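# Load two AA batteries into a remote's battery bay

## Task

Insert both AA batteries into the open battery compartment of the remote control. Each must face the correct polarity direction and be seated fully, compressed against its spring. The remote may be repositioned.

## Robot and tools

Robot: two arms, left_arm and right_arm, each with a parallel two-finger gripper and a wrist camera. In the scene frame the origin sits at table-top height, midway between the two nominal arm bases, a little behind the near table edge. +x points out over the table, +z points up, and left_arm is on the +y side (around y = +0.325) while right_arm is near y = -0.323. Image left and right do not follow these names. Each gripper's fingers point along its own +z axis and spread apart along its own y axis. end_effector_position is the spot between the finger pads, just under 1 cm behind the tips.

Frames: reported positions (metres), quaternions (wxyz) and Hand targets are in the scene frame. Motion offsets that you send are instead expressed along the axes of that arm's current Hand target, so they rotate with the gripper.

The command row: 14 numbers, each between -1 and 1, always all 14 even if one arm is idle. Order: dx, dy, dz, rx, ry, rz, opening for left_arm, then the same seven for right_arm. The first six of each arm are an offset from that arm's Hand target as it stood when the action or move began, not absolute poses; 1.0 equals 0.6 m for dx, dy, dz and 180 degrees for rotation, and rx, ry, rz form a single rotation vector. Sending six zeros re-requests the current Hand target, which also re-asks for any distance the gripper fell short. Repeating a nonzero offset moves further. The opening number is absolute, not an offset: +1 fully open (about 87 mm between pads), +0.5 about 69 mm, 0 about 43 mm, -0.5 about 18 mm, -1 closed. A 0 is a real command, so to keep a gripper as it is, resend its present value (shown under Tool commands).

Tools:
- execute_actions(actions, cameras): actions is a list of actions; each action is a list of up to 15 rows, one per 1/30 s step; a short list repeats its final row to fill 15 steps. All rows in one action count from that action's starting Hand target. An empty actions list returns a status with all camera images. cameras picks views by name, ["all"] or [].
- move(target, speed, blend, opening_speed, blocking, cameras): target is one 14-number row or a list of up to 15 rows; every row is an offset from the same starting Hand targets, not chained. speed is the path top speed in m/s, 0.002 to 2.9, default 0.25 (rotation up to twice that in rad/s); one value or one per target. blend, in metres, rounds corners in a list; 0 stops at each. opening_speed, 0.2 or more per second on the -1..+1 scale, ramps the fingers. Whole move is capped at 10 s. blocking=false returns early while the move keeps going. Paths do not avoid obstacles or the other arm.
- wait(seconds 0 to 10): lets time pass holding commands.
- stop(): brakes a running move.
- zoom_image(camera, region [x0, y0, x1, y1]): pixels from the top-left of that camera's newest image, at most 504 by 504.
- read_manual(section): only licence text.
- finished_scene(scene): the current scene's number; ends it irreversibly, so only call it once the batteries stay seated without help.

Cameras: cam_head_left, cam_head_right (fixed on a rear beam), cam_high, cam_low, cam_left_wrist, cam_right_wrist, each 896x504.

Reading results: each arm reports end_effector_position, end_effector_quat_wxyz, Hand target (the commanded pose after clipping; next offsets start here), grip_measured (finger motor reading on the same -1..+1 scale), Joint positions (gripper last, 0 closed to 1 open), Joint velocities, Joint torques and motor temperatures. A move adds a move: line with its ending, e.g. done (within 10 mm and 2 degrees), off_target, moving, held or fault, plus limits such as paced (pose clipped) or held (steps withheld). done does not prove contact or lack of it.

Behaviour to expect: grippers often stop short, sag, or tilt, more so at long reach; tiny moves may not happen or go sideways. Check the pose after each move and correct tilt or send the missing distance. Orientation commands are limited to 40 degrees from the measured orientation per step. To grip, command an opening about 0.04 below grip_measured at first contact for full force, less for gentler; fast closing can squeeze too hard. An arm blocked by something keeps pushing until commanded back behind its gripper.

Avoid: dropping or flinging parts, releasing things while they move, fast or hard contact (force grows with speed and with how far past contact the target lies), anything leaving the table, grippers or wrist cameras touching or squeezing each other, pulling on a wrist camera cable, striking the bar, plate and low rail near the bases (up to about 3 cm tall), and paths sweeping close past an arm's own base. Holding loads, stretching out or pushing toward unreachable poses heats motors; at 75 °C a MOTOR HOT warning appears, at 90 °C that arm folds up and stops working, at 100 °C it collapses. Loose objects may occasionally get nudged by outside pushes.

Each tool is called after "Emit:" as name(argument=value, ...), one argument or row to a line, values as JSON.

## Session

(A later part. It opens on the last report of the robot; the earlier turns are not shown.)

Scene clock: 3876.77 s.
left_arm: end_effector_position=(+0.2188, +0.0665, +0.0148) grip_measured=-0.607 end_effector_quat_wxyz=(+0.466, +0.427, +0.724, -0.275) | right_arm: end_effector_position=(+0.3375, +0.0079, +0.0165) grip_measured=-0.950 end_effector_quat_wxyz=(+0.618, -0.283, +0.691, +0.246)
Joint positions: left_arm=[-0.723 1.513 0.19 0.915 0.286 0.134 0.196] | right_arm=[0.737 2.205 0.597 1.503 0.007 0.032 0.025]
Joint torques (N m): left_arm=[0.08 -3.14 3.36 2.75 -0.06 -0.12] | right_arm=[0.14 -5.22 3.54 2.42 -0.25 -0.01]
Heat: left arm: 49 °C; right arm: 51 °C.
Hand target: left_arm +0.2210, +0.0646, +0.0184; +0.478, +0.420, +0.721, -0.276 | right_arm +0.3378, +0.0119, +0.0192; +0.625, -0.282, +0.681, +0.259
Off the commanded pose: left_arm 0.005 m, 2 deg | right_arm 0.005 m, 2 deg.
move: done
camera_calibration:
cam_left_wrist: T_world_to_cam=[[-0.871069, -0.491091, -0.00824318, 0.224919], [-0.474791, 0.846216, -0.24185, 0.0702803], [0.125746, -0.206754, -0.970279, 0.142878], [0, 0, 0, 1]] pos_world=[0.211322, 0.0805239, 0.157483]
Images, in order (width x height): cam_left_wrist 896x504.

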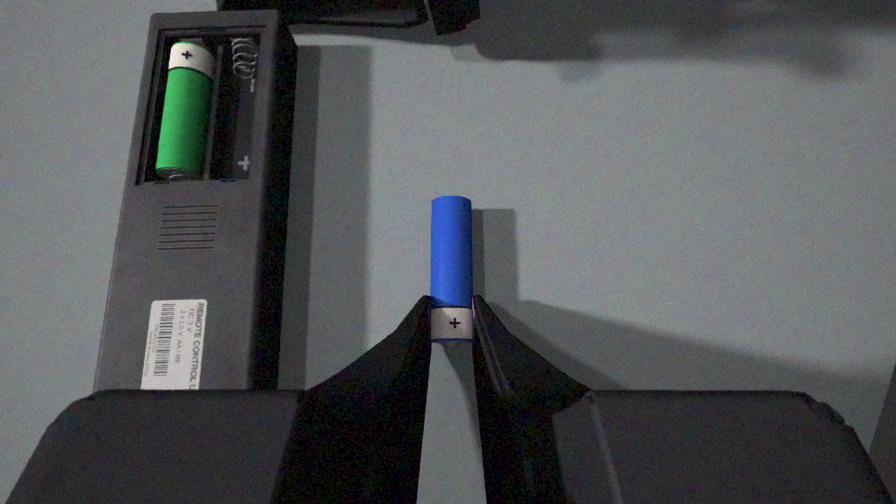

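Emit:
move(
  target=[
    [-0.1098,0,-0.0467,0,0,0,-0.68,0,0,0,0,0,0,-0.95],
    [-0.1372,0.1327,0.0473,-0.0164,0.122,-0.011,-0.68,0,0,0,0,0,0,-0.95],
  ],
  speed=[0.1,0.12],
  blend=0.02,
  cameras=["cam_left_wrist", "cam_right_wrist"],
)

Scene clock: 3912.73 s.
left_arm: end_effector_position=(+0.3071, +0.0518, +0.0758) grip_measured=-0.607 end_effector_quat_wxyz=(+0.328, +0.440, +0.813, -0.193) | right_arm: end_effector_position=(+0.3375, +0.0079, +0.0165) grip_measured=-0.950 end_effector_quat_wxyz=(+0.618, -0.283, +0.691, +0.246)
Joint positions: left_arm=[-0.617 1.576 0.966 -0.179 0.269 0.239 0.196] | right_arm=[0.737 2.205 0.597 1.503 0.007 0.032 0.025]
Joint torques (N m): left_arm=[1.07 -5.81 9.07 1.67 -0.06 0.13] | right_arm=[0.16 -5.22 3.54 2.44 -0.24 -0.01]
Motor temperatures (°C): left_arm=[27 37 48 44 26 28 32] | right_arm=[26 48 37 54 28 29 26]
Heat: left arm: 48 °C; right arm: 54 °C.
Hand target: left_arm +0.3188, +0.0531, +0.0833; +0.338, +0.440, +0.812, -0.180 | right_arm +0.3378, +0.0119, +0.0192; +0.625, -0.282, +0.681, +0.259
Off the commanded pose: left_arm 0.014 m, 2 deg | right_arm 0.005 m, 2 deg.
move: off_target (left_arm)
camera_calibration:
cam_left_wrist: T_world_to_cam=[[-0.840113, -0.54221, 0.0147616, 0.286558], [-0.536918, 0.835162, 0.119263, 0.131626], [-0.0769936, 0.0922683, -0.992753, 0.236442], [0, 0, 0, 1]] pos_world=[0.329618, 0.0236296, 0.2148]
cam_right_wrist: T_world_to_cam=[[0.714773, -0.699352, 0.00237053, -0.234513], [-0.582322, -0.597033, -0.551772, 0.231853], [0.387298, 0.393011, -0.833992, 0.0273521], [0, 0, 0, 1]] pos_world=[0.292043, -0.0363329, 0.151297]
Images, in order (width x height): cam_left_wrist 896x504, cam_right_wrist 896x504.

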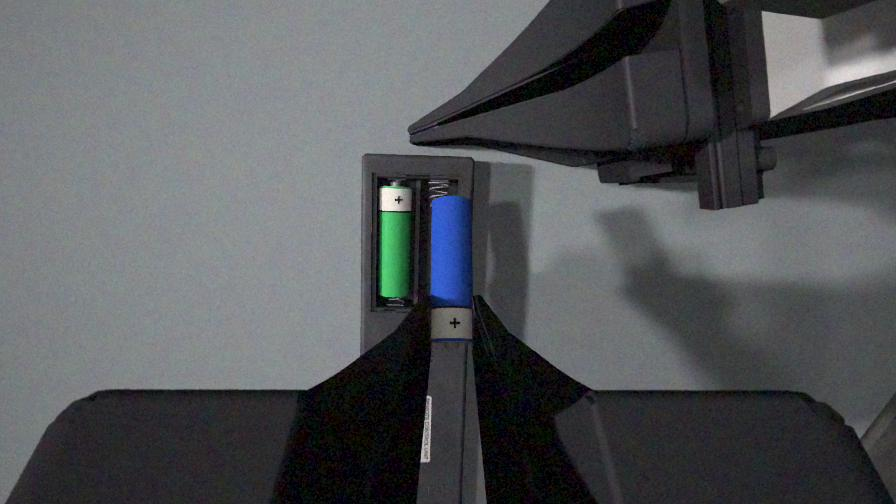

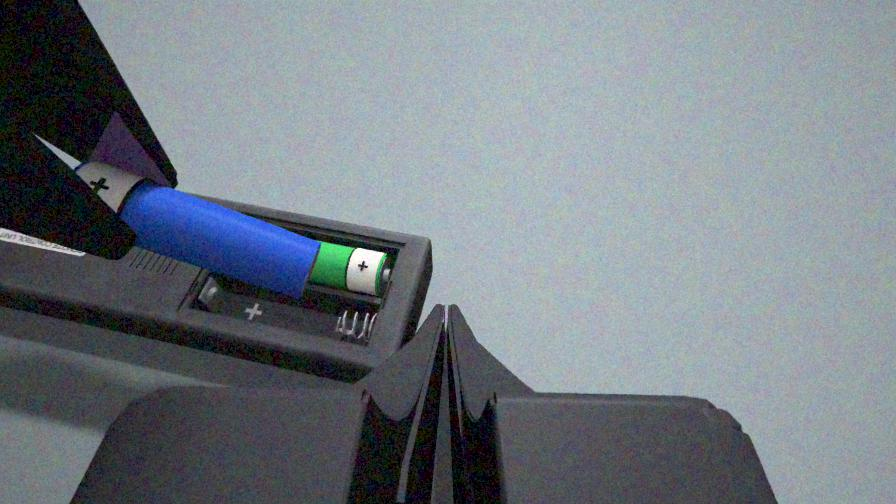

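Emit:
move(
  target=[0.0425,0.005,0.0305,0,0,0,-0.68,0,0,0,0,0,0,-0.95],
  speed=0.06,
  cameras=["cam_left_wrist", "cam_right_wrist"],
)

Scene clock: 3932.67 s.
left_arm: end_effector_position=(+0.3068, +0.0589, +0.0500) grip_measured=-0.607 end_effector_quat_wxyz=(+0.317, +0.440, +0.819, -0.187) | right_arm: end_effector_position=(+0.3375, +0.0079, +0.0165) grip_measured=-0.950 end_effector_quat_wxyz=(+0.618, -0.283, +0.691, +0.246)
Joint positions: left_arm=[-0.605 1.619 0.916 -0.114 0.269 0.251 0.196] | right_arm=[0.737 2.205 0.597 1.503 0.007 0.032 0.025]
Joint torques (N m): left_arm=[1.01 -5.98 5.65 2.43 0.07 0.11] | right_arm=[0.16 -5.24 3.51 2.43 -0.24 -0.01]
Motor temperatures (°C): left_arm=[27 37 51 42 26 28 32] | right_arm=[26 47 37 56 28 29 26]
Heat: left arm: 51 °C; right arm: 56 °C.
Hand target: left_arm +0.3187, +0.0591, +0.0524; +0.338, +0.440, +0.812, -0.180 | right_arm +0.3378, +0.0119, +0.0192; +0.625, -0.282, +0.681, +0.259
Off the commanded pose: left_arm 0.012 m, 3 deg | right_arm 0.005 m, 2 deg.
move: off_target (left_arm)
camera_calibration:
cam_left_wrist: T_world_to_cam=[[-0.837461, -0.546243, 0.0166572, 0.289814], [-0.538437, 0.829942, 0.145884, 0.12813], [-0.0935128, 0.113204, -0.989161, 0.21374], [0, 0, 0, 1]] pos_world=[0.331685, 0.0277726, 0.187904]
cam_right_wrist: T_world_to_cam=[[0.714773, -0.699352, 0.00237053, -0.234513], [-0.582322, -0.597033, -0.551772, 0.231853], [0.387298, 0.393011, -0.833992, 0.0273521], [0, 0, 0, 1]] pos_world=[0.292043, -0.0363329, 0.151297]
Images, in order (width x height): cam_left_wrist 896x504, cam_right_wrist 896x504.

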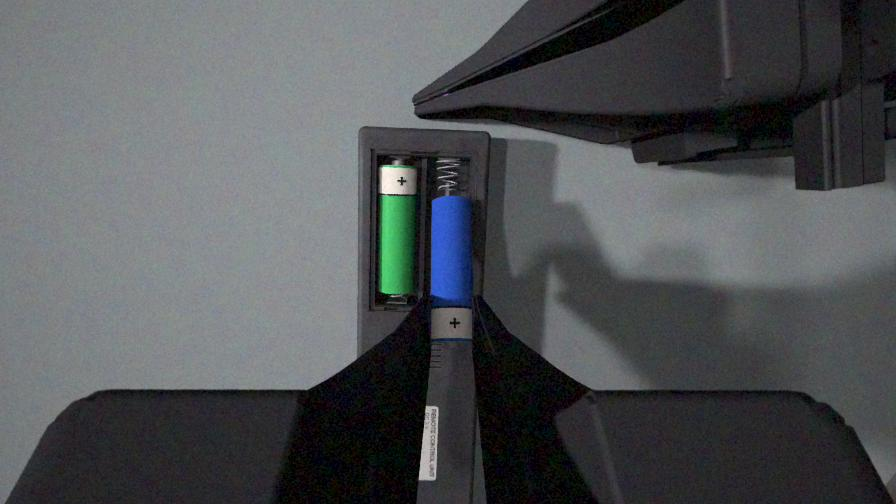

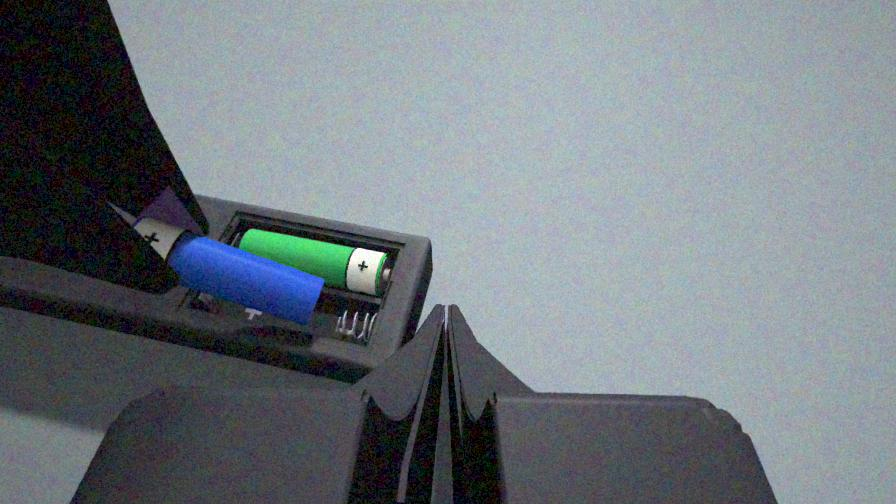

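Emit:
move(
  target=[0.0113,0,0.017,0,0,0,-0.68,-0.0003,0.0179,0.0038,0,0,0,-0.95],
  speed=0.04,
  cameras=["cam_left_wrist", "cam_right_wrist"],
)

Scene clock: 3946.87 s.
left_arm: end_effector_position=(+0.3088, +0.0574, +0.0386) grip_measured=-0.607 end_effector_quat_wxyz=(+0.318, +0.440, +0.819, -0.187) | right_arm: end_effector_position=(+0.3342, +0.0150, +0.0166) grip_measured=-0.950 end_effector_quat_wxyz=(+0.619, -0.285, +0.688, +0.249)
Joint positions: left_arm=[-0.605 1.651 0.899 -0.064 0.269 0.251 0.196] | right_arm=[0.757 2.211 0.608 1.503 0.019 0.032 0.025]
Joint torques (N m): left_arm=[0.83 -6.05 5.44 2.43 0.05 0.1] | right_arm=[0.79 -5.67 3.51 2.35 0.01 0.02]
Motor temperatures (°C): left_arm=[27 38 50 43 26 28 32] | right_arm=[26 47 37 57 28 29 26]
Heat: left arm: 50 °C; right arm: 57 °C.
Hand target: left_arm +0.3201, +0.0571, +0.0404; +0.338, +0.440, +0.812, -0.180 | right_arm +0.3319, +0.0210, +0.0192; +0.625, -0.282, +0.681, +0.258
Off the commanded pose: left_arm 0.011 m, 3 deg | right_arm 0.007 m, 2 deg.
move: off_target (left_arm)
camera_calibration:
cam_left_wrist: T_world_to_cam=[[-0.837452, -0.546272, 0.0161615, 0.290915], [-0.538641, 0.830032, 0.144614, 0.132255], [-0.0924134, 0.112402, -0.989356, 0.202588], [0, 0, 0, 1]] pos_world=[0.333587, 0.0263711, 0.176604]
cam_right_wrist: T_world_to_cam=[[0.720304, -0.693649, 0.00352859, -0.229222], [-0.575472, -0.600411, -0.555283, 0.232027], [0.38729, 0.397942, -0.831654, 0.0257787], [0, 0, 0, 1]] pos_world=[0.288651, -0.0299463, 0.151089]
Images, in order (width x height): cam_left_wrist 896x504, cam_right_wrist 896x504.

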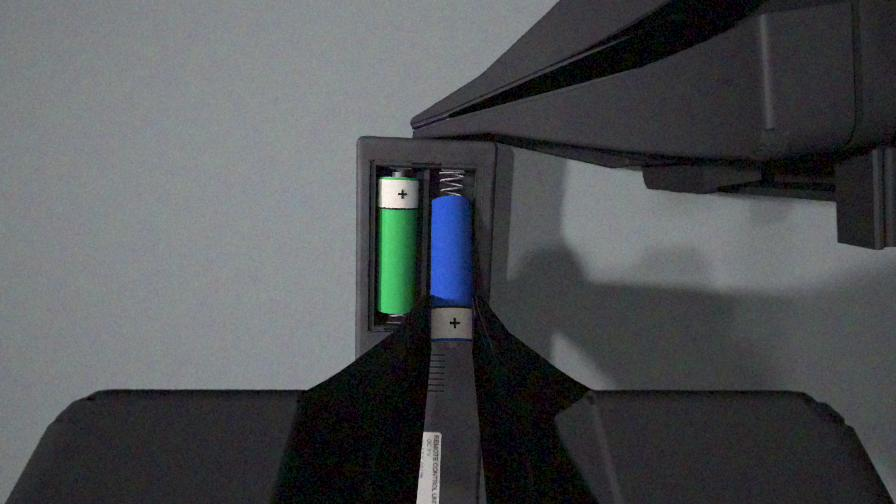

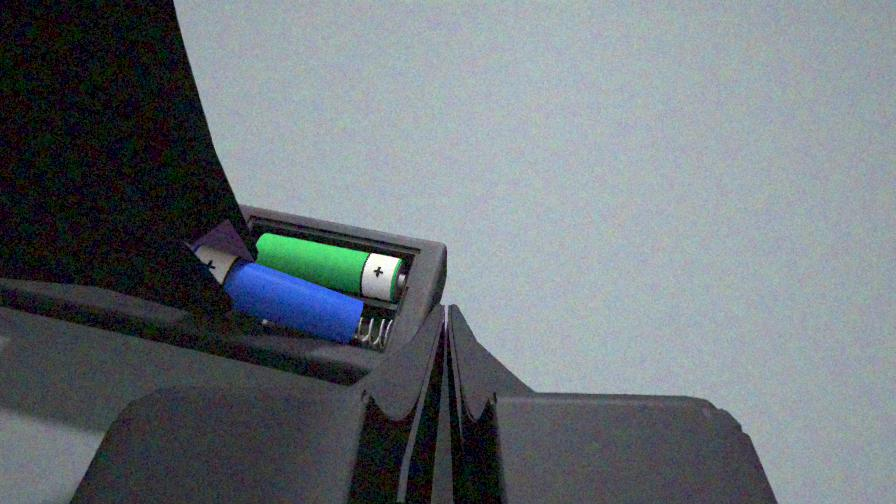

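Emit:
zoom_image(
  camera="cam_right_wrist",
  region=[180, 210, 480, 390],
)

Scaled by 1.680 from the camera's 896x504 image, which has a finer 1280x720 frame.

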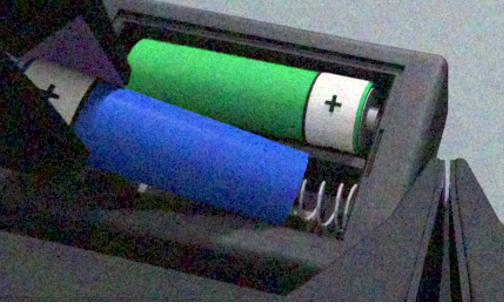

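Emit:
move(
  target=[-0.0153,0,0.0177,0,0,0,-0.68,0,0,0,0,0,0,-0.95],
  speed=0.04,
  cameras=["cam_left_wrist", "cam_right_wrist"],
)

Scene clock: 3958.13 s.
left_arm: end_effector_position=(+0.3138, +0.0576, +0.0333) grip_measured=-0.607 end_effector_quat_wxyz=(+0.314, +0.437, +0.822, -0.185) | right_arm: end_effector_position=(+0.3354, +0.0138, +0.0166) grip_measured=-0.950 end_effector_quat_wxyz=(+0.620, -0.282, +0.690, +0.246)
Joint positions: left_arm=[-0.597 1.68 0.914 -0.06 0.269 0.251 0.196] | right_arm=[0.757 2.211 0.608 1.503 0.029 0.032 0.025]
Joint torques (N m): left_arm=[-0.59 -5.08 8.17 2.35 -0.08 0.02] | right_arm=[0.81 -5.68 3.44 2.34 -0.09 0.02]
Motor temperatures (°C): left_arm=[27 39 49 44 26 28 32] | right_arm=[26 47 37 57 28 29 26]
Heat: left arm: 49 °C; right arm: 57 °C.
Hand target: left_arm +0.3277, +0.0454, +0.0394; +0.338, +0.440, +0.812, -0.180 | right_arm +0.3318, +0.0211, +0.0192; +0.625, -0.282, +0.681, +0.259
Off the commanded pose: left_arm 0.019 m, 3 deg | right_arm 0.008 m, 2 deg.
move: off_target (left_arm)
camera_calibration:
cam_left_wrist: T_world_to_cam=[[-0.833111, -0.552765, 0.0194452, 0.294189], [-0.543774, 0.824978, 0.154014, 0.137052], [-0.101175, 0.117737, -0.987877, 0.200158], [0, 0, 0, 1]] pos_world=[0.339868, 0.0259864, 0.170904]
cam_right_wrist: T_world_to_cam=[[0.713705, -0.700431, 0.00464564, -0.228588], [-0.580536, -0.595224, -0.555595, 0.233625], [0.391921, 0.393834, -0.83144, 0.0243251], [0, 0, 0, 1]] pos_world=[0.289239, -0.0306313, 0.151088]
Images, in order (width x height): cam_left_wrist 896x504, cam_right_wrist 896x504.

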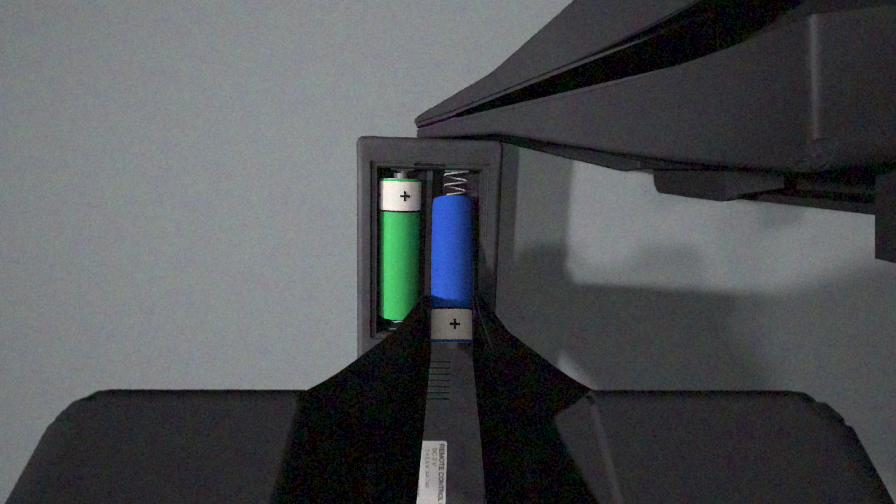

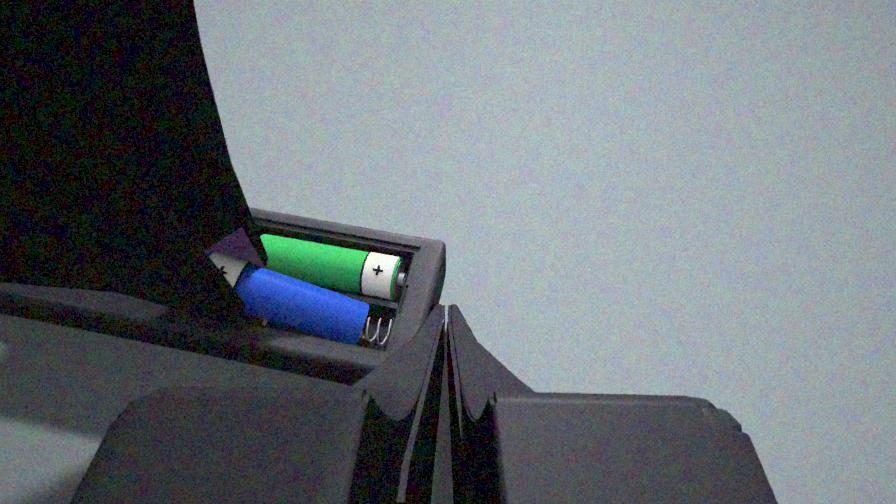

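Emit:
move(
  target=[-0.0128,-0.0035,0.0105,0,0,0,-0.68,0,0,0,0,0,0,-0.95],
  speed=0.04,
  cameras=["cam_left_wrist", "cam_right_wrist"],
)

Scene clock: 3970.43 s.
left_arm: end_effector_position=(+0.3183, +0.0500, +0.0336) grip_measured=-0.607 end_effector_quat_wxyz=(+0.316, +0.441, +0.820, -0.184) | right_arm: end_effector_position=(+0.3389, +0.0095, +0.0164) grip_measured=-0.951 end_effector_quat_wxyz=(+0.624, -0.273, +0.694, +0.235)
Joint positions: left_arm=[-0.609 1.706 0.945 -0.06 0.26 0.251 0.196] | right_arm=[0.757 2.211 0.606 1.503 0.06 0.032 0.025]
Joint torques (N m): left_arm=[-0.92 -5.14 8.7 2.28 -0.09 -0.1] | right_arm=[0.81 -5.78 3.38 2.33 -0.45 0.02]
Motor temperatures (°C): left_arm=[27 38 52 44 26 28 32] | right_arm=[26 47 37 58 28 29 26]
Heat: left arm: 52 °C; right arm: 58 °C.
Hand target: left_arm +0.3314, +0.0359, +0.0403; +0.338, +0.440, +0.812, -0.180 | right_arm +0.3319, +0.0210, +0.0192; +0.625, -0.282, +0.681, +0.258
Off the commanded pose: left_arm 0.020 m, 3 deg | right_arm 0.014 m, 3 deg.
move: off_target (left_arm, right_arm)
camera_calibration:
cam_left_wrist: T_world_to_cam=[[-0.836827, -0.547335, 0.0120171, 0.294864], [-0.539488, 0.828166, 0.151963, 0.144381], [-0.0931266, 0.120683, -0.988313, 0.199119], [0, 0, 0, 1]] pos_world=[0.343186, 0.0177877, 0.171308]
cam_right_wrist: T_world_to_cam=[[0.691314, -0.722507, 0.00822186, -0.226455], [-0.597646, -0.578165, -0.555468, 0.238604], [0.406083, 0.379089, -0.831497, 0.0198297], [0, 0, 0, 1]] pos_world=[0.2911, -0.0331803, 0.150887]
Images, in order (width x height): cam_left_wrist 896x504, cam_right_wrist 896x504.

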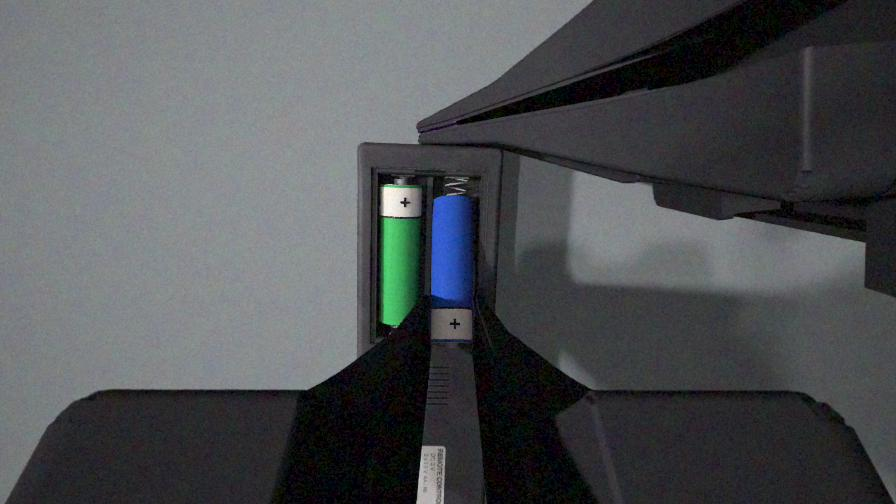

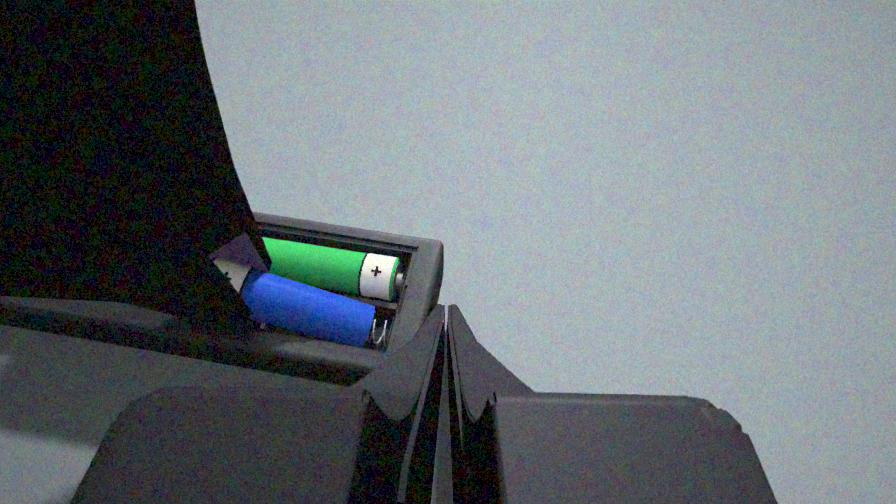

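Emit:
move(
  target=[0.0153,0,-0.0177,0,0,0,-0.68,0,0,0,0,0,0,-0.95],
  speed=0.04,
  cameras=["cam_left_wrist", "cam_right_wrist"],
)

Scene clock: 4034.57 s.
left_arm: end_effector_position=(+0.3179, +0.0503, +0.0331) grip_measured=-0.607 end_effector_quat_wxyz=(+0.315, +0.441, +0.820, -0.184) | right_arm: end_effector_position=(+0.3389, +0.0095, +0.0164) grip_measured=-0.951 end_effector_quat_wxyz=(+0.624, -0.273, +0.694, +0.235)
Joint positions: left_arm=[-0.609 1.706 0.943 -0.06 0.26 0.251 0.196] | right_arm=[0.757 2.211 0.606 1.503 0.06 0.032 0.025]
Joint torques (N m): left_arm=[0.54 -8.73 4.77 2.3 0 -0.02] | right_arm=[0.81 -5.79 3.36 2.33 -0.45 0.02]
Motor temperatures (°C): left_arm=[27 38 53 43 26 28 32] | right_arm=[26 47 36 61 29 28 26]
Heat: left arm: 53 °C; right arm: 61 °C.
Hand target: left_arm +0.3237, +0.0477, +0.0414; +0.338, +0.440, +0.812, -0.180 | right_arm +0.3319, +0.0210, +0.0192; +0.625, -0.282, +0.681, +0.258
Off the commanded pose: left_arm 0.010 m, 3 deg | right_arm 0.014 m, 3 deg.
move: off_target (left_arm, right_arm)
camera_calibration:
cam_left_wrist: T_world_to_cam=[[-0.836804, -0.547359, 0.0125316, 0.294717], [-0.539316, 0.828019, 0.153369, 0.143899], [-0.0943241, 0.121581, -0.98809, 0.19884], [0, 0, 0, 1]] pos_world=[0.342983, 0.0179895, 0.170708]
cam_right_wrist: T_world_to_cam=[[0.691314, -0.722507, 0.00822186, -0.226455], [-0.597646, -0.578165, -0.555468, 0.238604], [0.406083, 0.379089, -0.831497, 0.0198297], [0, 0, 0, 1]] pos_world=[0.2911, -0.0331803, 0.150887]
Images, in order (width x height): cam_left_wrist 896x504, cam_right_wrist 896x504.

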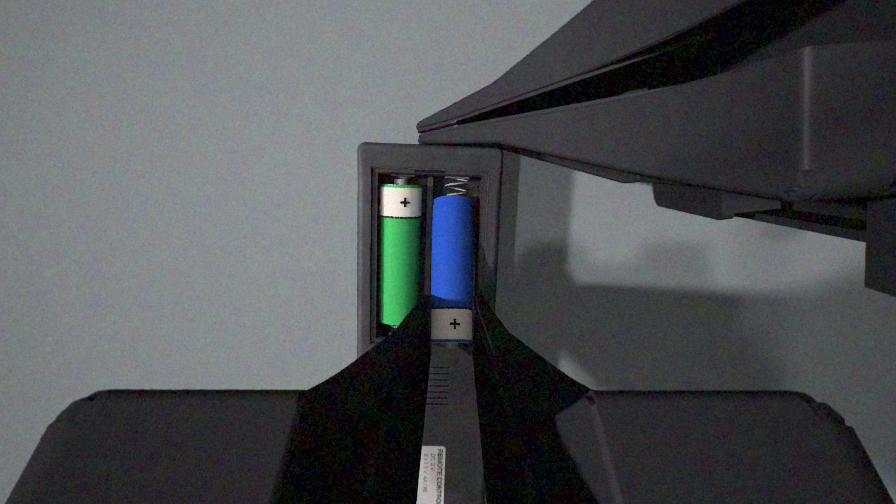

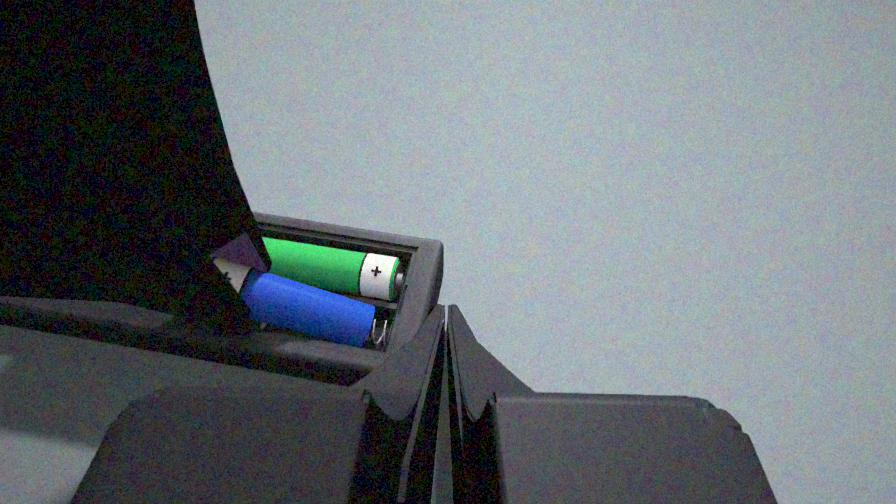

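Emit:
move(
  target=[0.0133,-0.0057,-0.0133,0,0,0,-0.68,0,0,0,0,0,0,-0.95],
  speed=0.04,
  cameras=["cam_left_wrist"],
)

Scene clock: 4044.77 s.
left_arm: end_effector_position=(+0.3147, +0.0531, +0.0338) grip_measured=-0.607 end_effector_quat_wxyz=(+0.326, +0.441, +0.816, -0.185) | right_arm: end_effector_position=(+0.3389, +0.0095, +0.0164) grip_measured=-0.951 end_effector_quat_wxyz=(+0.624, -0.273, +0.694, +0.235)
Joint positions: left_arm=[-0.609 1.679 0.899 -0.019 0.259 0.251 0.196] | right_arm=[0.757 2.211 0.606 1.503 0.06 0.032 0.025]
Joint torques (N m): left_arm=[0.69 -9.63 4.42 1.95 0.03 0.01] | right_arm=[0.81 -5.81 3.37 2.33 -0.45 0.02]
Motor temperatures (°C): left_arm=[27 40 52 43 26 27 32] | right_arm=[26 47 36 61 29 28 26]
Heat: left arm: 52 °C; right arm: 61 °C.
Hand target: left_arm +0.3147, +0.0552, +0.0413; +0.338, +0.440, +0.812, -0.180 | right_arm +0.3319, +0.0211, +0.0192; +0.625, -0.282, +0.681, +0.258
Off the commanded pose: left_arm 0.008 m, 1 deg | right_arm 0.014 m, 3 deg.
move: off_target (right_arm)
camera_calibration:
cam_left_wrist: T_world_to_cam=[[-0.836357, -0.548178, 0.00282941, 0.293723], [-0.543132, 0.829334, 0.131199, 0.141589], [-0.074267, 0.108193, -0.991352, 0.193391], [0, 0, 0, 1]] pos_world=[0.336921, 0.0226646, 0.172311]
Images, in order (width x height): cam_left_wrist 896x504.

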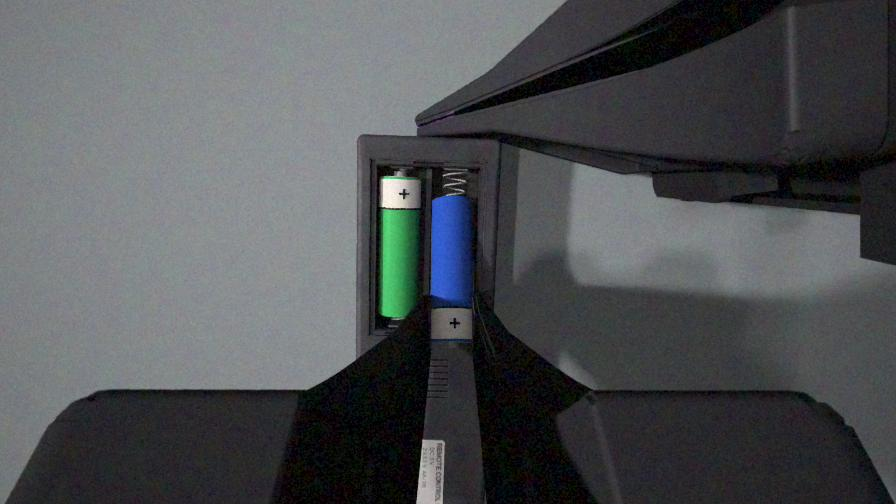

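Emit:
move(
  target=[0,0,0,0,0,0,-0.5,0,0,0,0,0,0,-0.95],
  speed=0.04,
  opening_speed=0.2,
  cameras=["cam_left_wrist", "cam_right_wrist"],
)

Scene clock: 4051.90 s.
left_arm: end_effector_position=(+0.3158, +0.0540, +0.0339) grip_measured=-0.500 end_effector_quat_wxyz=(+0.327, +0.439, +0.816, -0.182) | right_arm: end_effector_position=(+0.3389, +0.0095, +0.0164) grip_measured=-0.950 end_effector_quat_wxyz=(+0.624, -0.273, +0.694, +0.235)
Joint positions: left_arm=[-0.608 1.679 0.899 -0.018 0.254 0.251 0.25] | right_arm=[0.757 2.211 0.606 1.503 0.06 0.032 0.025]
Joint torques (N m): left_arm=[0.42 -9.57 4.45 1.93 0.1 0] | right_arm=[0.79 -5.82 3.37 2.34 -0.45 0.02]
Motor temperatures (°C): left_arm=[27 42 51 43 26 27 32] | right_arm=[26 47 36 62 29 28 26]
Heat: left arm: 51 °C; right arm: 62 °C.
Hand target: left_arm +0.3146, +0.0552, +0.0413; +0.338, +0.440, +0.812, -0.180 | right_arm +0.3319, +0.0211, +0.0192; +0.625, -0.282, +0.681, +0.258
Off the commanded pose: left_arm 0.008 m, 1 deg | right_arm 0.014 m, 3 deg.
move: off_target (right_arm)
camera_calibration:
cam_left_wrist: T_world_to_cam=[[-0.833943, -0.55185, -0.00060223, 0.294644], [-0.547144, 0.82669, 0.131215, 0.142841], [-0.0719129, 0.109755, -0.991354, 0.192644], [0, 0, 0, 1]] pos_world=[0.337724, 0.0233705, 0.172414]
cam_right_wrist: T_world_to_cam=[[0.691314, -0.722507, 0.00822186, -0.226455], [-0.597646, -0.578165, -0.555468, 0.238604], [0.406083, 0.379089, -0.831497, 0.0198297], [0, 0, 0, 1]] pos_world=[0.2911, -0.0331803, 0.150887]
Images, in order (width x height): cam_left_wrist 896x504, cam_right_wrist 896x504.

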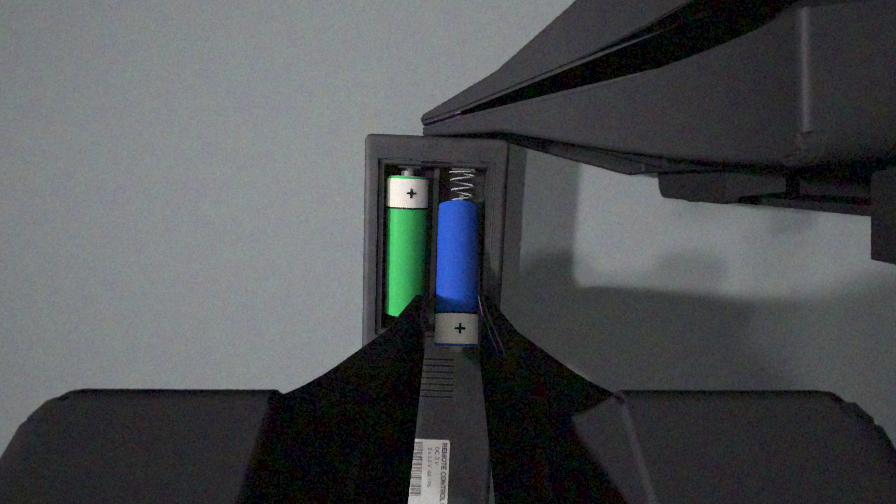

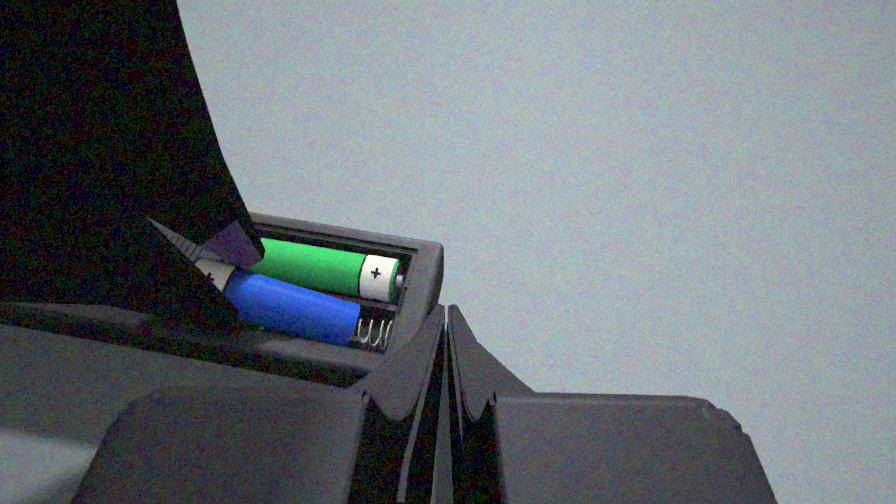

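Emit:
move(
  target=[
    [-0.0473,0,-0.047,0,0,0,-0.5,0,0,0,0,0,0,-0.95],
    [-0.012,0,-0.0825,0,0,0,-0.74,0,0,0,0,0,0,-0.95],
  ],
  speed=0.08,
  cameras=["cam_left_wrist", "cam_right_wrist"],
)

Scene clock: 4082.50 s.
left_arm: end_effector_position=(+0.3000, +0.0769, +0.0689) grip_measured=-0.740 end_effector_quat_wxyz=(+0.328, +0.436, +0.820, -0.176) | right_arm: end_effector_position=(+0.3393, +0.0098, +0.0169) grip_measured=-0.950 end_effector_quat_wxyz=(+0.625, -0.272, +0.693, +0.235)
Joint positions: left_arm=[-0.585 1.511 0.882 -0.175 0.254 0.264 0.13] | right_arm=[0.757 2.211 0.608 1.503 0.06 0.032 0.025]
Joint torques (N m): left_arm=[1.01 -9.36 5.6 1.64 0.33 0.12] | right_arm=[0.79 -5.74 3.4 2.34 -0.46 0.02]
Motor temperatures (°C): left_arm=[27 46 49 43 26 27 31] | right_arm=[26 46 36 63 29 28 26]
Heat: left arm: 49 °C; right arm: 63 °C.
Hand target: left_arm +0.2981, +0.0801, +0.0815; +0.338, +0.440, +0.812, -0.180 | right_arm +0.3319, +0.0211, +0.0192; +0.625, -0.282, +0.681, +0.258
Off the commanded pose: left_arm 0.013 m, 2 deg | right_arm 0.014 m, 3 deg.
move: off_target (left_arm, right_arm); target 2's new opening was sent with left_arm's hand 0.013 m and 2 deg from that target
camera_calibration:
cam_left_wrist: T_world_to_cam=[[-0.826629, -0.562682, -0.00860897, 0.293464], [-0.558321, 0.818116, 0.13771, 0.114198], [-0.070444, 0.118642, -0.990435, 0.222549], [0, 0, 0, 1]] pos_world=[0.322022, 0.045296, 0.207221]
cam_right_wrist: T_world_to_cam=[[0.691333, -0.72249, 0.00812964, -0.226443], [-0.59708, -0.577595, -0.556668, 0.239094], [0.406883, 0.379989, -0.830696, 0.0196789], [0, 0, 0, 1]] pos_world=[0.291299, -0.0329809, 0.151284]
Images, in order (width x height): cam_left_wrist 896x504, cam_right_wrist 896x504.

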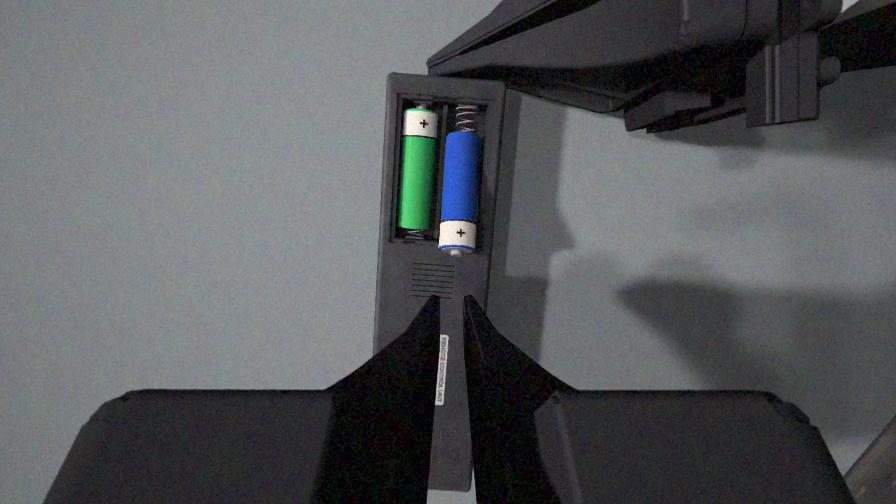

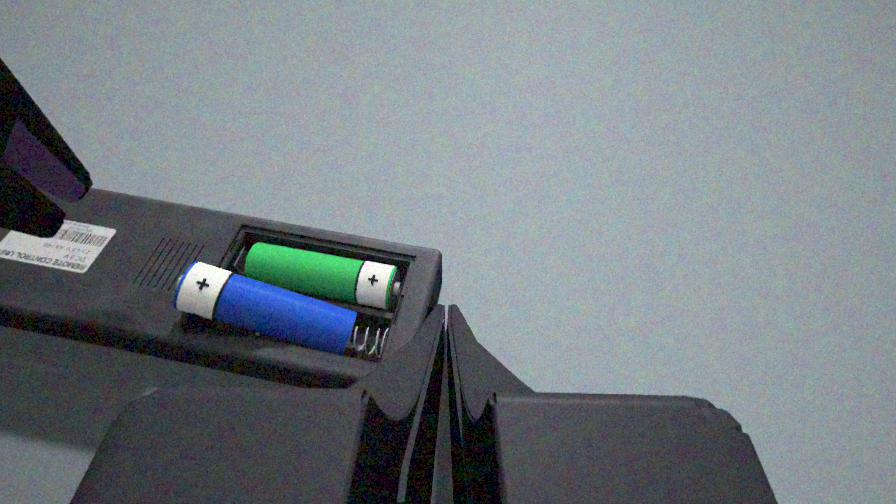

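Emit:
move(
  target=[0.0365,0,0.0403,0.0079,0,0.0078,-0.74,0,0,0,0,0,0,-0.95],
  speed=0.06,
  cameras=["cam_left_wrist", "cam_right_wrist"],
)

Scene clock: 4095.80 s.
left_arm: end_effector_position=(+0.2927, +0.0821, +0.0466) grip_measured=-0.740 end_effector_quat_wxyz=(+0.320, +0.450, +0.814, -0.178) | right_arm: end_effector_position=(+0.3393, +0.0098, +0.0169) grip_measured=-0.950 end_effector_quat_wxyz=(+0.625, -0.272, +0.693, +0.235)
Joint positions: left_arm=[-0.579 1.531 0.811 -0.104 0.276 0.297 0.13] | right_arm=[0.757 2.211 0.608 1.503 0.06 0.032 0.025]
Joint torques (N m): left_arm=[1.21 -5.24 5.52 2.35 0.44 0.13] | right_arm=[0.81 -5.79 3.37 2.33 -0.45 0.03]
Motor temperatures (°C): left_arm=[27 46 49 42 26 28 31] | right_arm=[26 46 36 63 29 28 26]
Heat: left arm: 49 °C; right arm: 63 °C.
Hand target: left_arm +0.2992, +0.0789, +0.0489; +0.334, +0.454, +0.804, -0.186 | right_arm +0.3319, +0.0211, +0.0192; +0.625, -0.282, +0.681, +0.258
Off the commanded pose: left_arm 0.008 m, 2 deg | right_arm 0.014 m, 3 deg.
move: off_target (right_arm)
camera_calibration:
cam_left_wrist: T_world_to_cam=[[-0.844266, -0.535843, -0.00935033, 0.293067], [-0.531008, 0.834034, 0.149726, 0.0990687], [-0.072431, 0.131373, -0.988683, 0.198766], [0, 0, 0, 1]] pos_world=[0.31443, 0.048299, 0.184424]
cam_right_wrist: T_world_to_cam=[[0.691333, -0.72249, 0.00812964, -0.226443], [-0.59708, -0.577595, -0.556668, 0.239094], [0.406883, 0.379989, -0.830696, 0.0196789], [0, 0, 0, 1]] pos_world=[0.291299, -0.0329809, 0.151284]
Images, in order (width x height): cam_left_wrist 896x504, cam_right_wrist 896x504.

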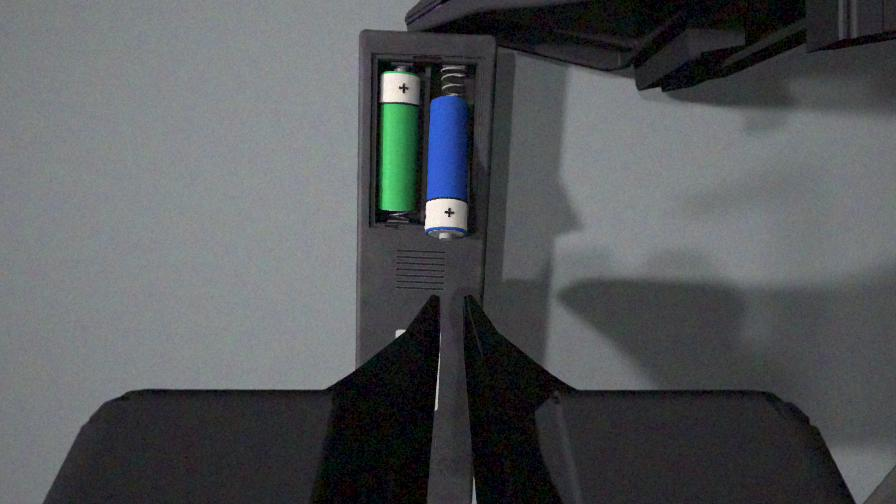

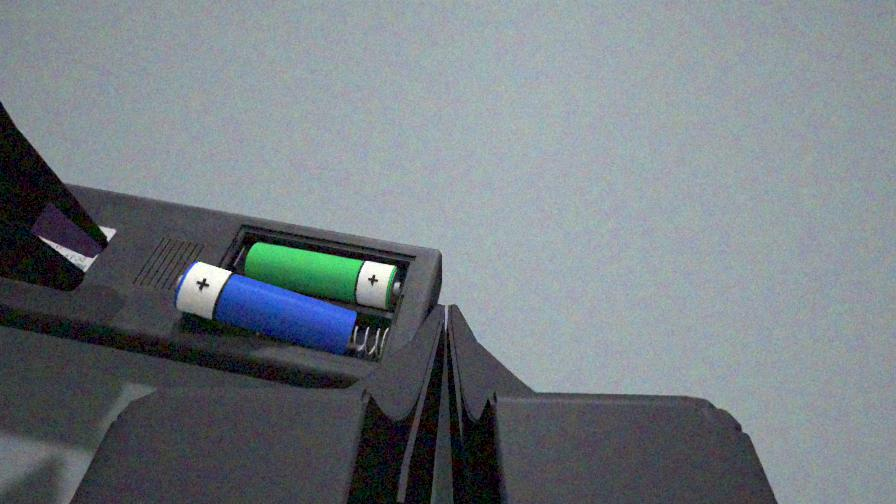

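Emit:
move(
  target=[-0.0272,0.0048,0.0365,0,0,0,-0.74,0,0,0,0,0,0,-0.95],
  speed=0.04,
  cameras=["cam_left_wrist", "cam_right_wrist"],
)

Scene clock: 4109.60 s.
left_arm: end_effector_position=(+0.3054, +0.0718, +0.0352) grip_measured=-0.740 end_effector_quat_wxyz=(+0.313, +0.452, +0.816, -0.178) | right_arm: end_effector_position=(+0.3393, +0.0098, +0.0169) grip_measured=-0.950 end_effector_quat_wxyz=(+0.625, -0.272, +0.693, +0.235)
Joint positions: left_arm=[-0.582 1.625 0.867 -0.081 0.277 0.297 0.13] | right_arm=[0.757 2.211 0.608 1.503 0.06 0.032 0.025]
Joint torques (N m): left_arm=[-0.4 -5.41 8.18 2.26 0.25 -0.07] | right_arm=[0.8 -5.76 3.34 2.34 -0.46 0.02]
Motor temperatures (°C): left_arm=[27 43 49 43 26 28 31] | right_arm=[26 46 36 64 29 28 26]
Heat: left arm: 49 °C; right arm: 64 °C.
Hand target: left_arm +0.3156, +0.0573, +0.0449; +0.334, +0.454, +0.804, -0.186 | right_arm +0.3319, +0.0211, +0.0192; +0.625, -0.282, +0.681, +0.258
Off the commanded pose: left_arm 0.020 m, 3 deg | right_arm 0.014 m, 3 deg.
move: off_target (left_arm, right_arm)
camera_calibration:
cam_left_wrist: T_world_to_cam=[[-0.846201, -0.532855, -0.0028497, 0.298345], [-0.526109, 0.834615, 0.163181, 0.114112], [-0.0845733, 0.139583, -0.986592, 0.192879], [0, 0, 0, 1]] pos_world=[0.328808, 0.0368123, 0.172522]
cam_right_wrist: T_world_to_cam=[[0.691333, -0.72249, 0.00812964, -0.226443], [-0.59708, -0.577595, -0.556668, 0.239094], [0.406883, 0.379989, -0.830696, 0.0196789], [0, 0, 0, 1]] pos_world=[0.291299, -0.0329809, 0.151284]
Images, in order (width x height): cam_left_wrist 896x504, cam_right_wrist 896x504.

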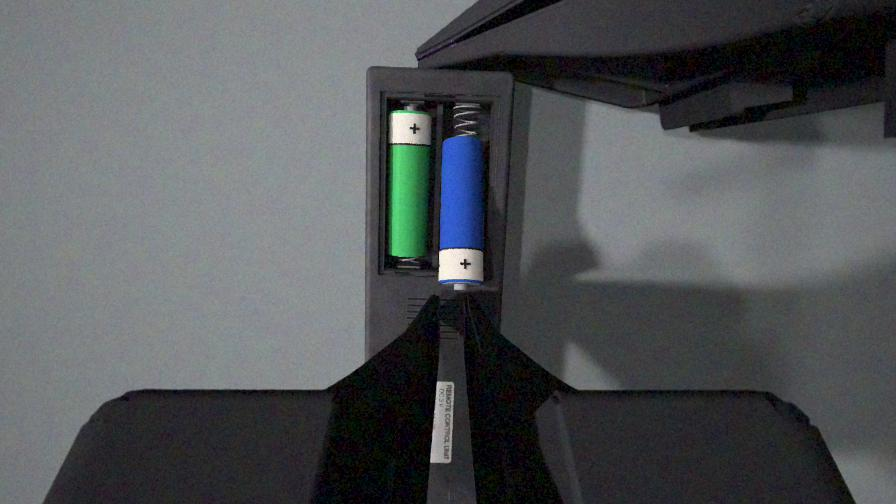

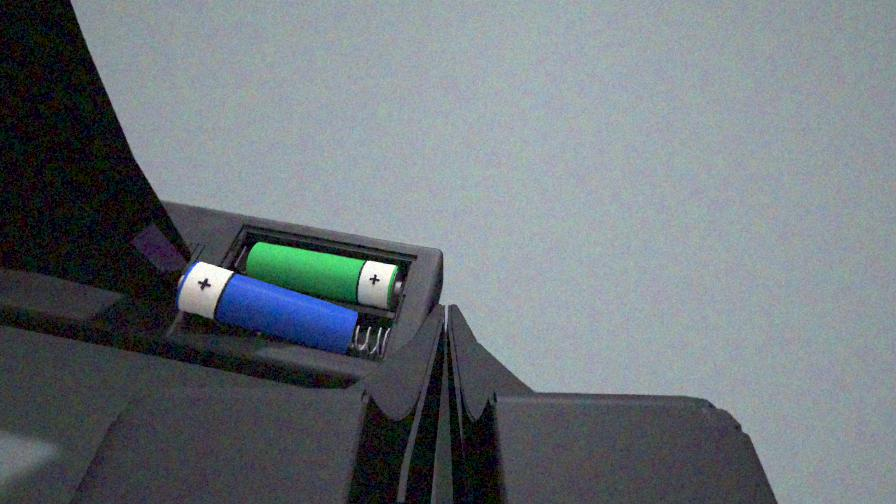

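Emit:
move(
  target=[-0.0142,-0.005,-0.0143,0,0,0,-0.74,0,0,0,0,0,0,-0.95],
  speed=0.04,
  cameras=["cam_left_wrist", "cam_right_wrist"],
)

Scene clock: 4118.00 s.
left_arm: end_effector_position=(+0.3072, +0.0660, +0.0406) grip_measured=-0.740 end_effector_quat_wxyz=(+0.318, +0.455, +0.812, -0.180) | right_arm: end_effector_position=(+0.3393, +0.0098, +0.0169) grip_measured=-0.950 end_effector_quat_wxyz=(+0.625, -0.272, +0.693, +0.235)
Joint positions: left_arm=[-0.591 1.625 0.884 -0.084 0.277 0.297 0.13] | right_arm=[0.757 2.211 0.608 1.503 0.06 0.032 0.025]
Joint torques (N m): left_arm=[-0.43 -7.61 8.7 1.76 0.19 -0.13] | right_arm=[0.8 -5.78 3.34 2.34 -0.45 0.02]
Motor temperatures (°C): left_arm=[27 41 50 42 26 28 31] | right_arm=[26 46 36 64 29 28 26]
Heat: left arm: 50 °C; right arm: 64 °C.
Hand target: left_arm +0.3130, +0.0557, +0.0570; +0.334, +0.454, +0.804, -0.186 | right_arm +0.3319, +0.0211, +0.0192; +0.625, -0.282, +0.681, +0.258
Off the commanded pose: left_arm 0.020 m, 2 deg | right_arm 0.014 m, 3 deg.
move: off_target (left_arm, right_arm)
camera_calibration:
cam_left_wrist: T_world_to_cam=[[-0.85104, -0.525042, -0.00786471, 0.297999], [-0.520085, 0.840751, 0.150499, 0.117356], [-0.0724059, 0.132171, -0.988579, 0.19598], [0, 0, 0, 1]] pos_world=[0.328834, 0.031892, 0.178423]
cam_right_wrist: T_world_to_cam=[[0.691333, -0.72249, 0.00812964, -0.226443], [-0.59708, -0.577595, -0.556668, 0.239094], [0.406883, 0.379989, -0.830696, 0.0196789], [0, 0, 0, 1]] pos_world=[0.291299, -0.0329809, 0.151284]
Images, in order (width x height): cam_left_wrist 896x504, cam_right_wrist 896x504.

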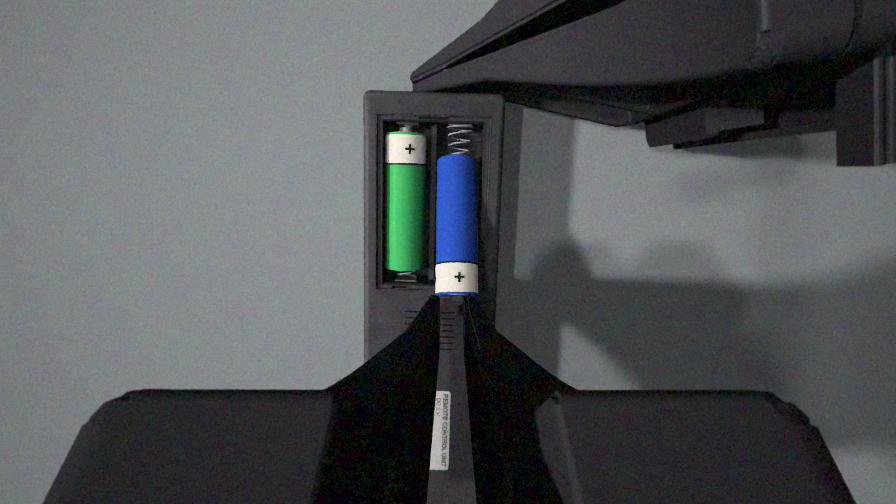

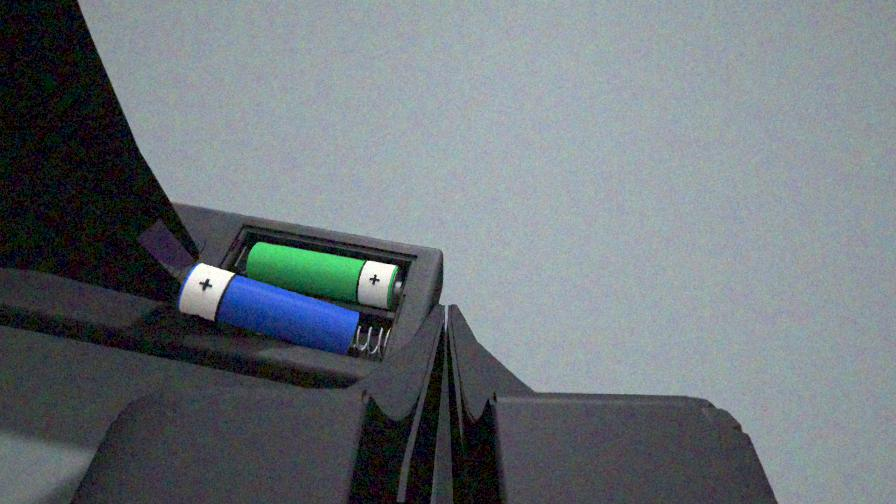

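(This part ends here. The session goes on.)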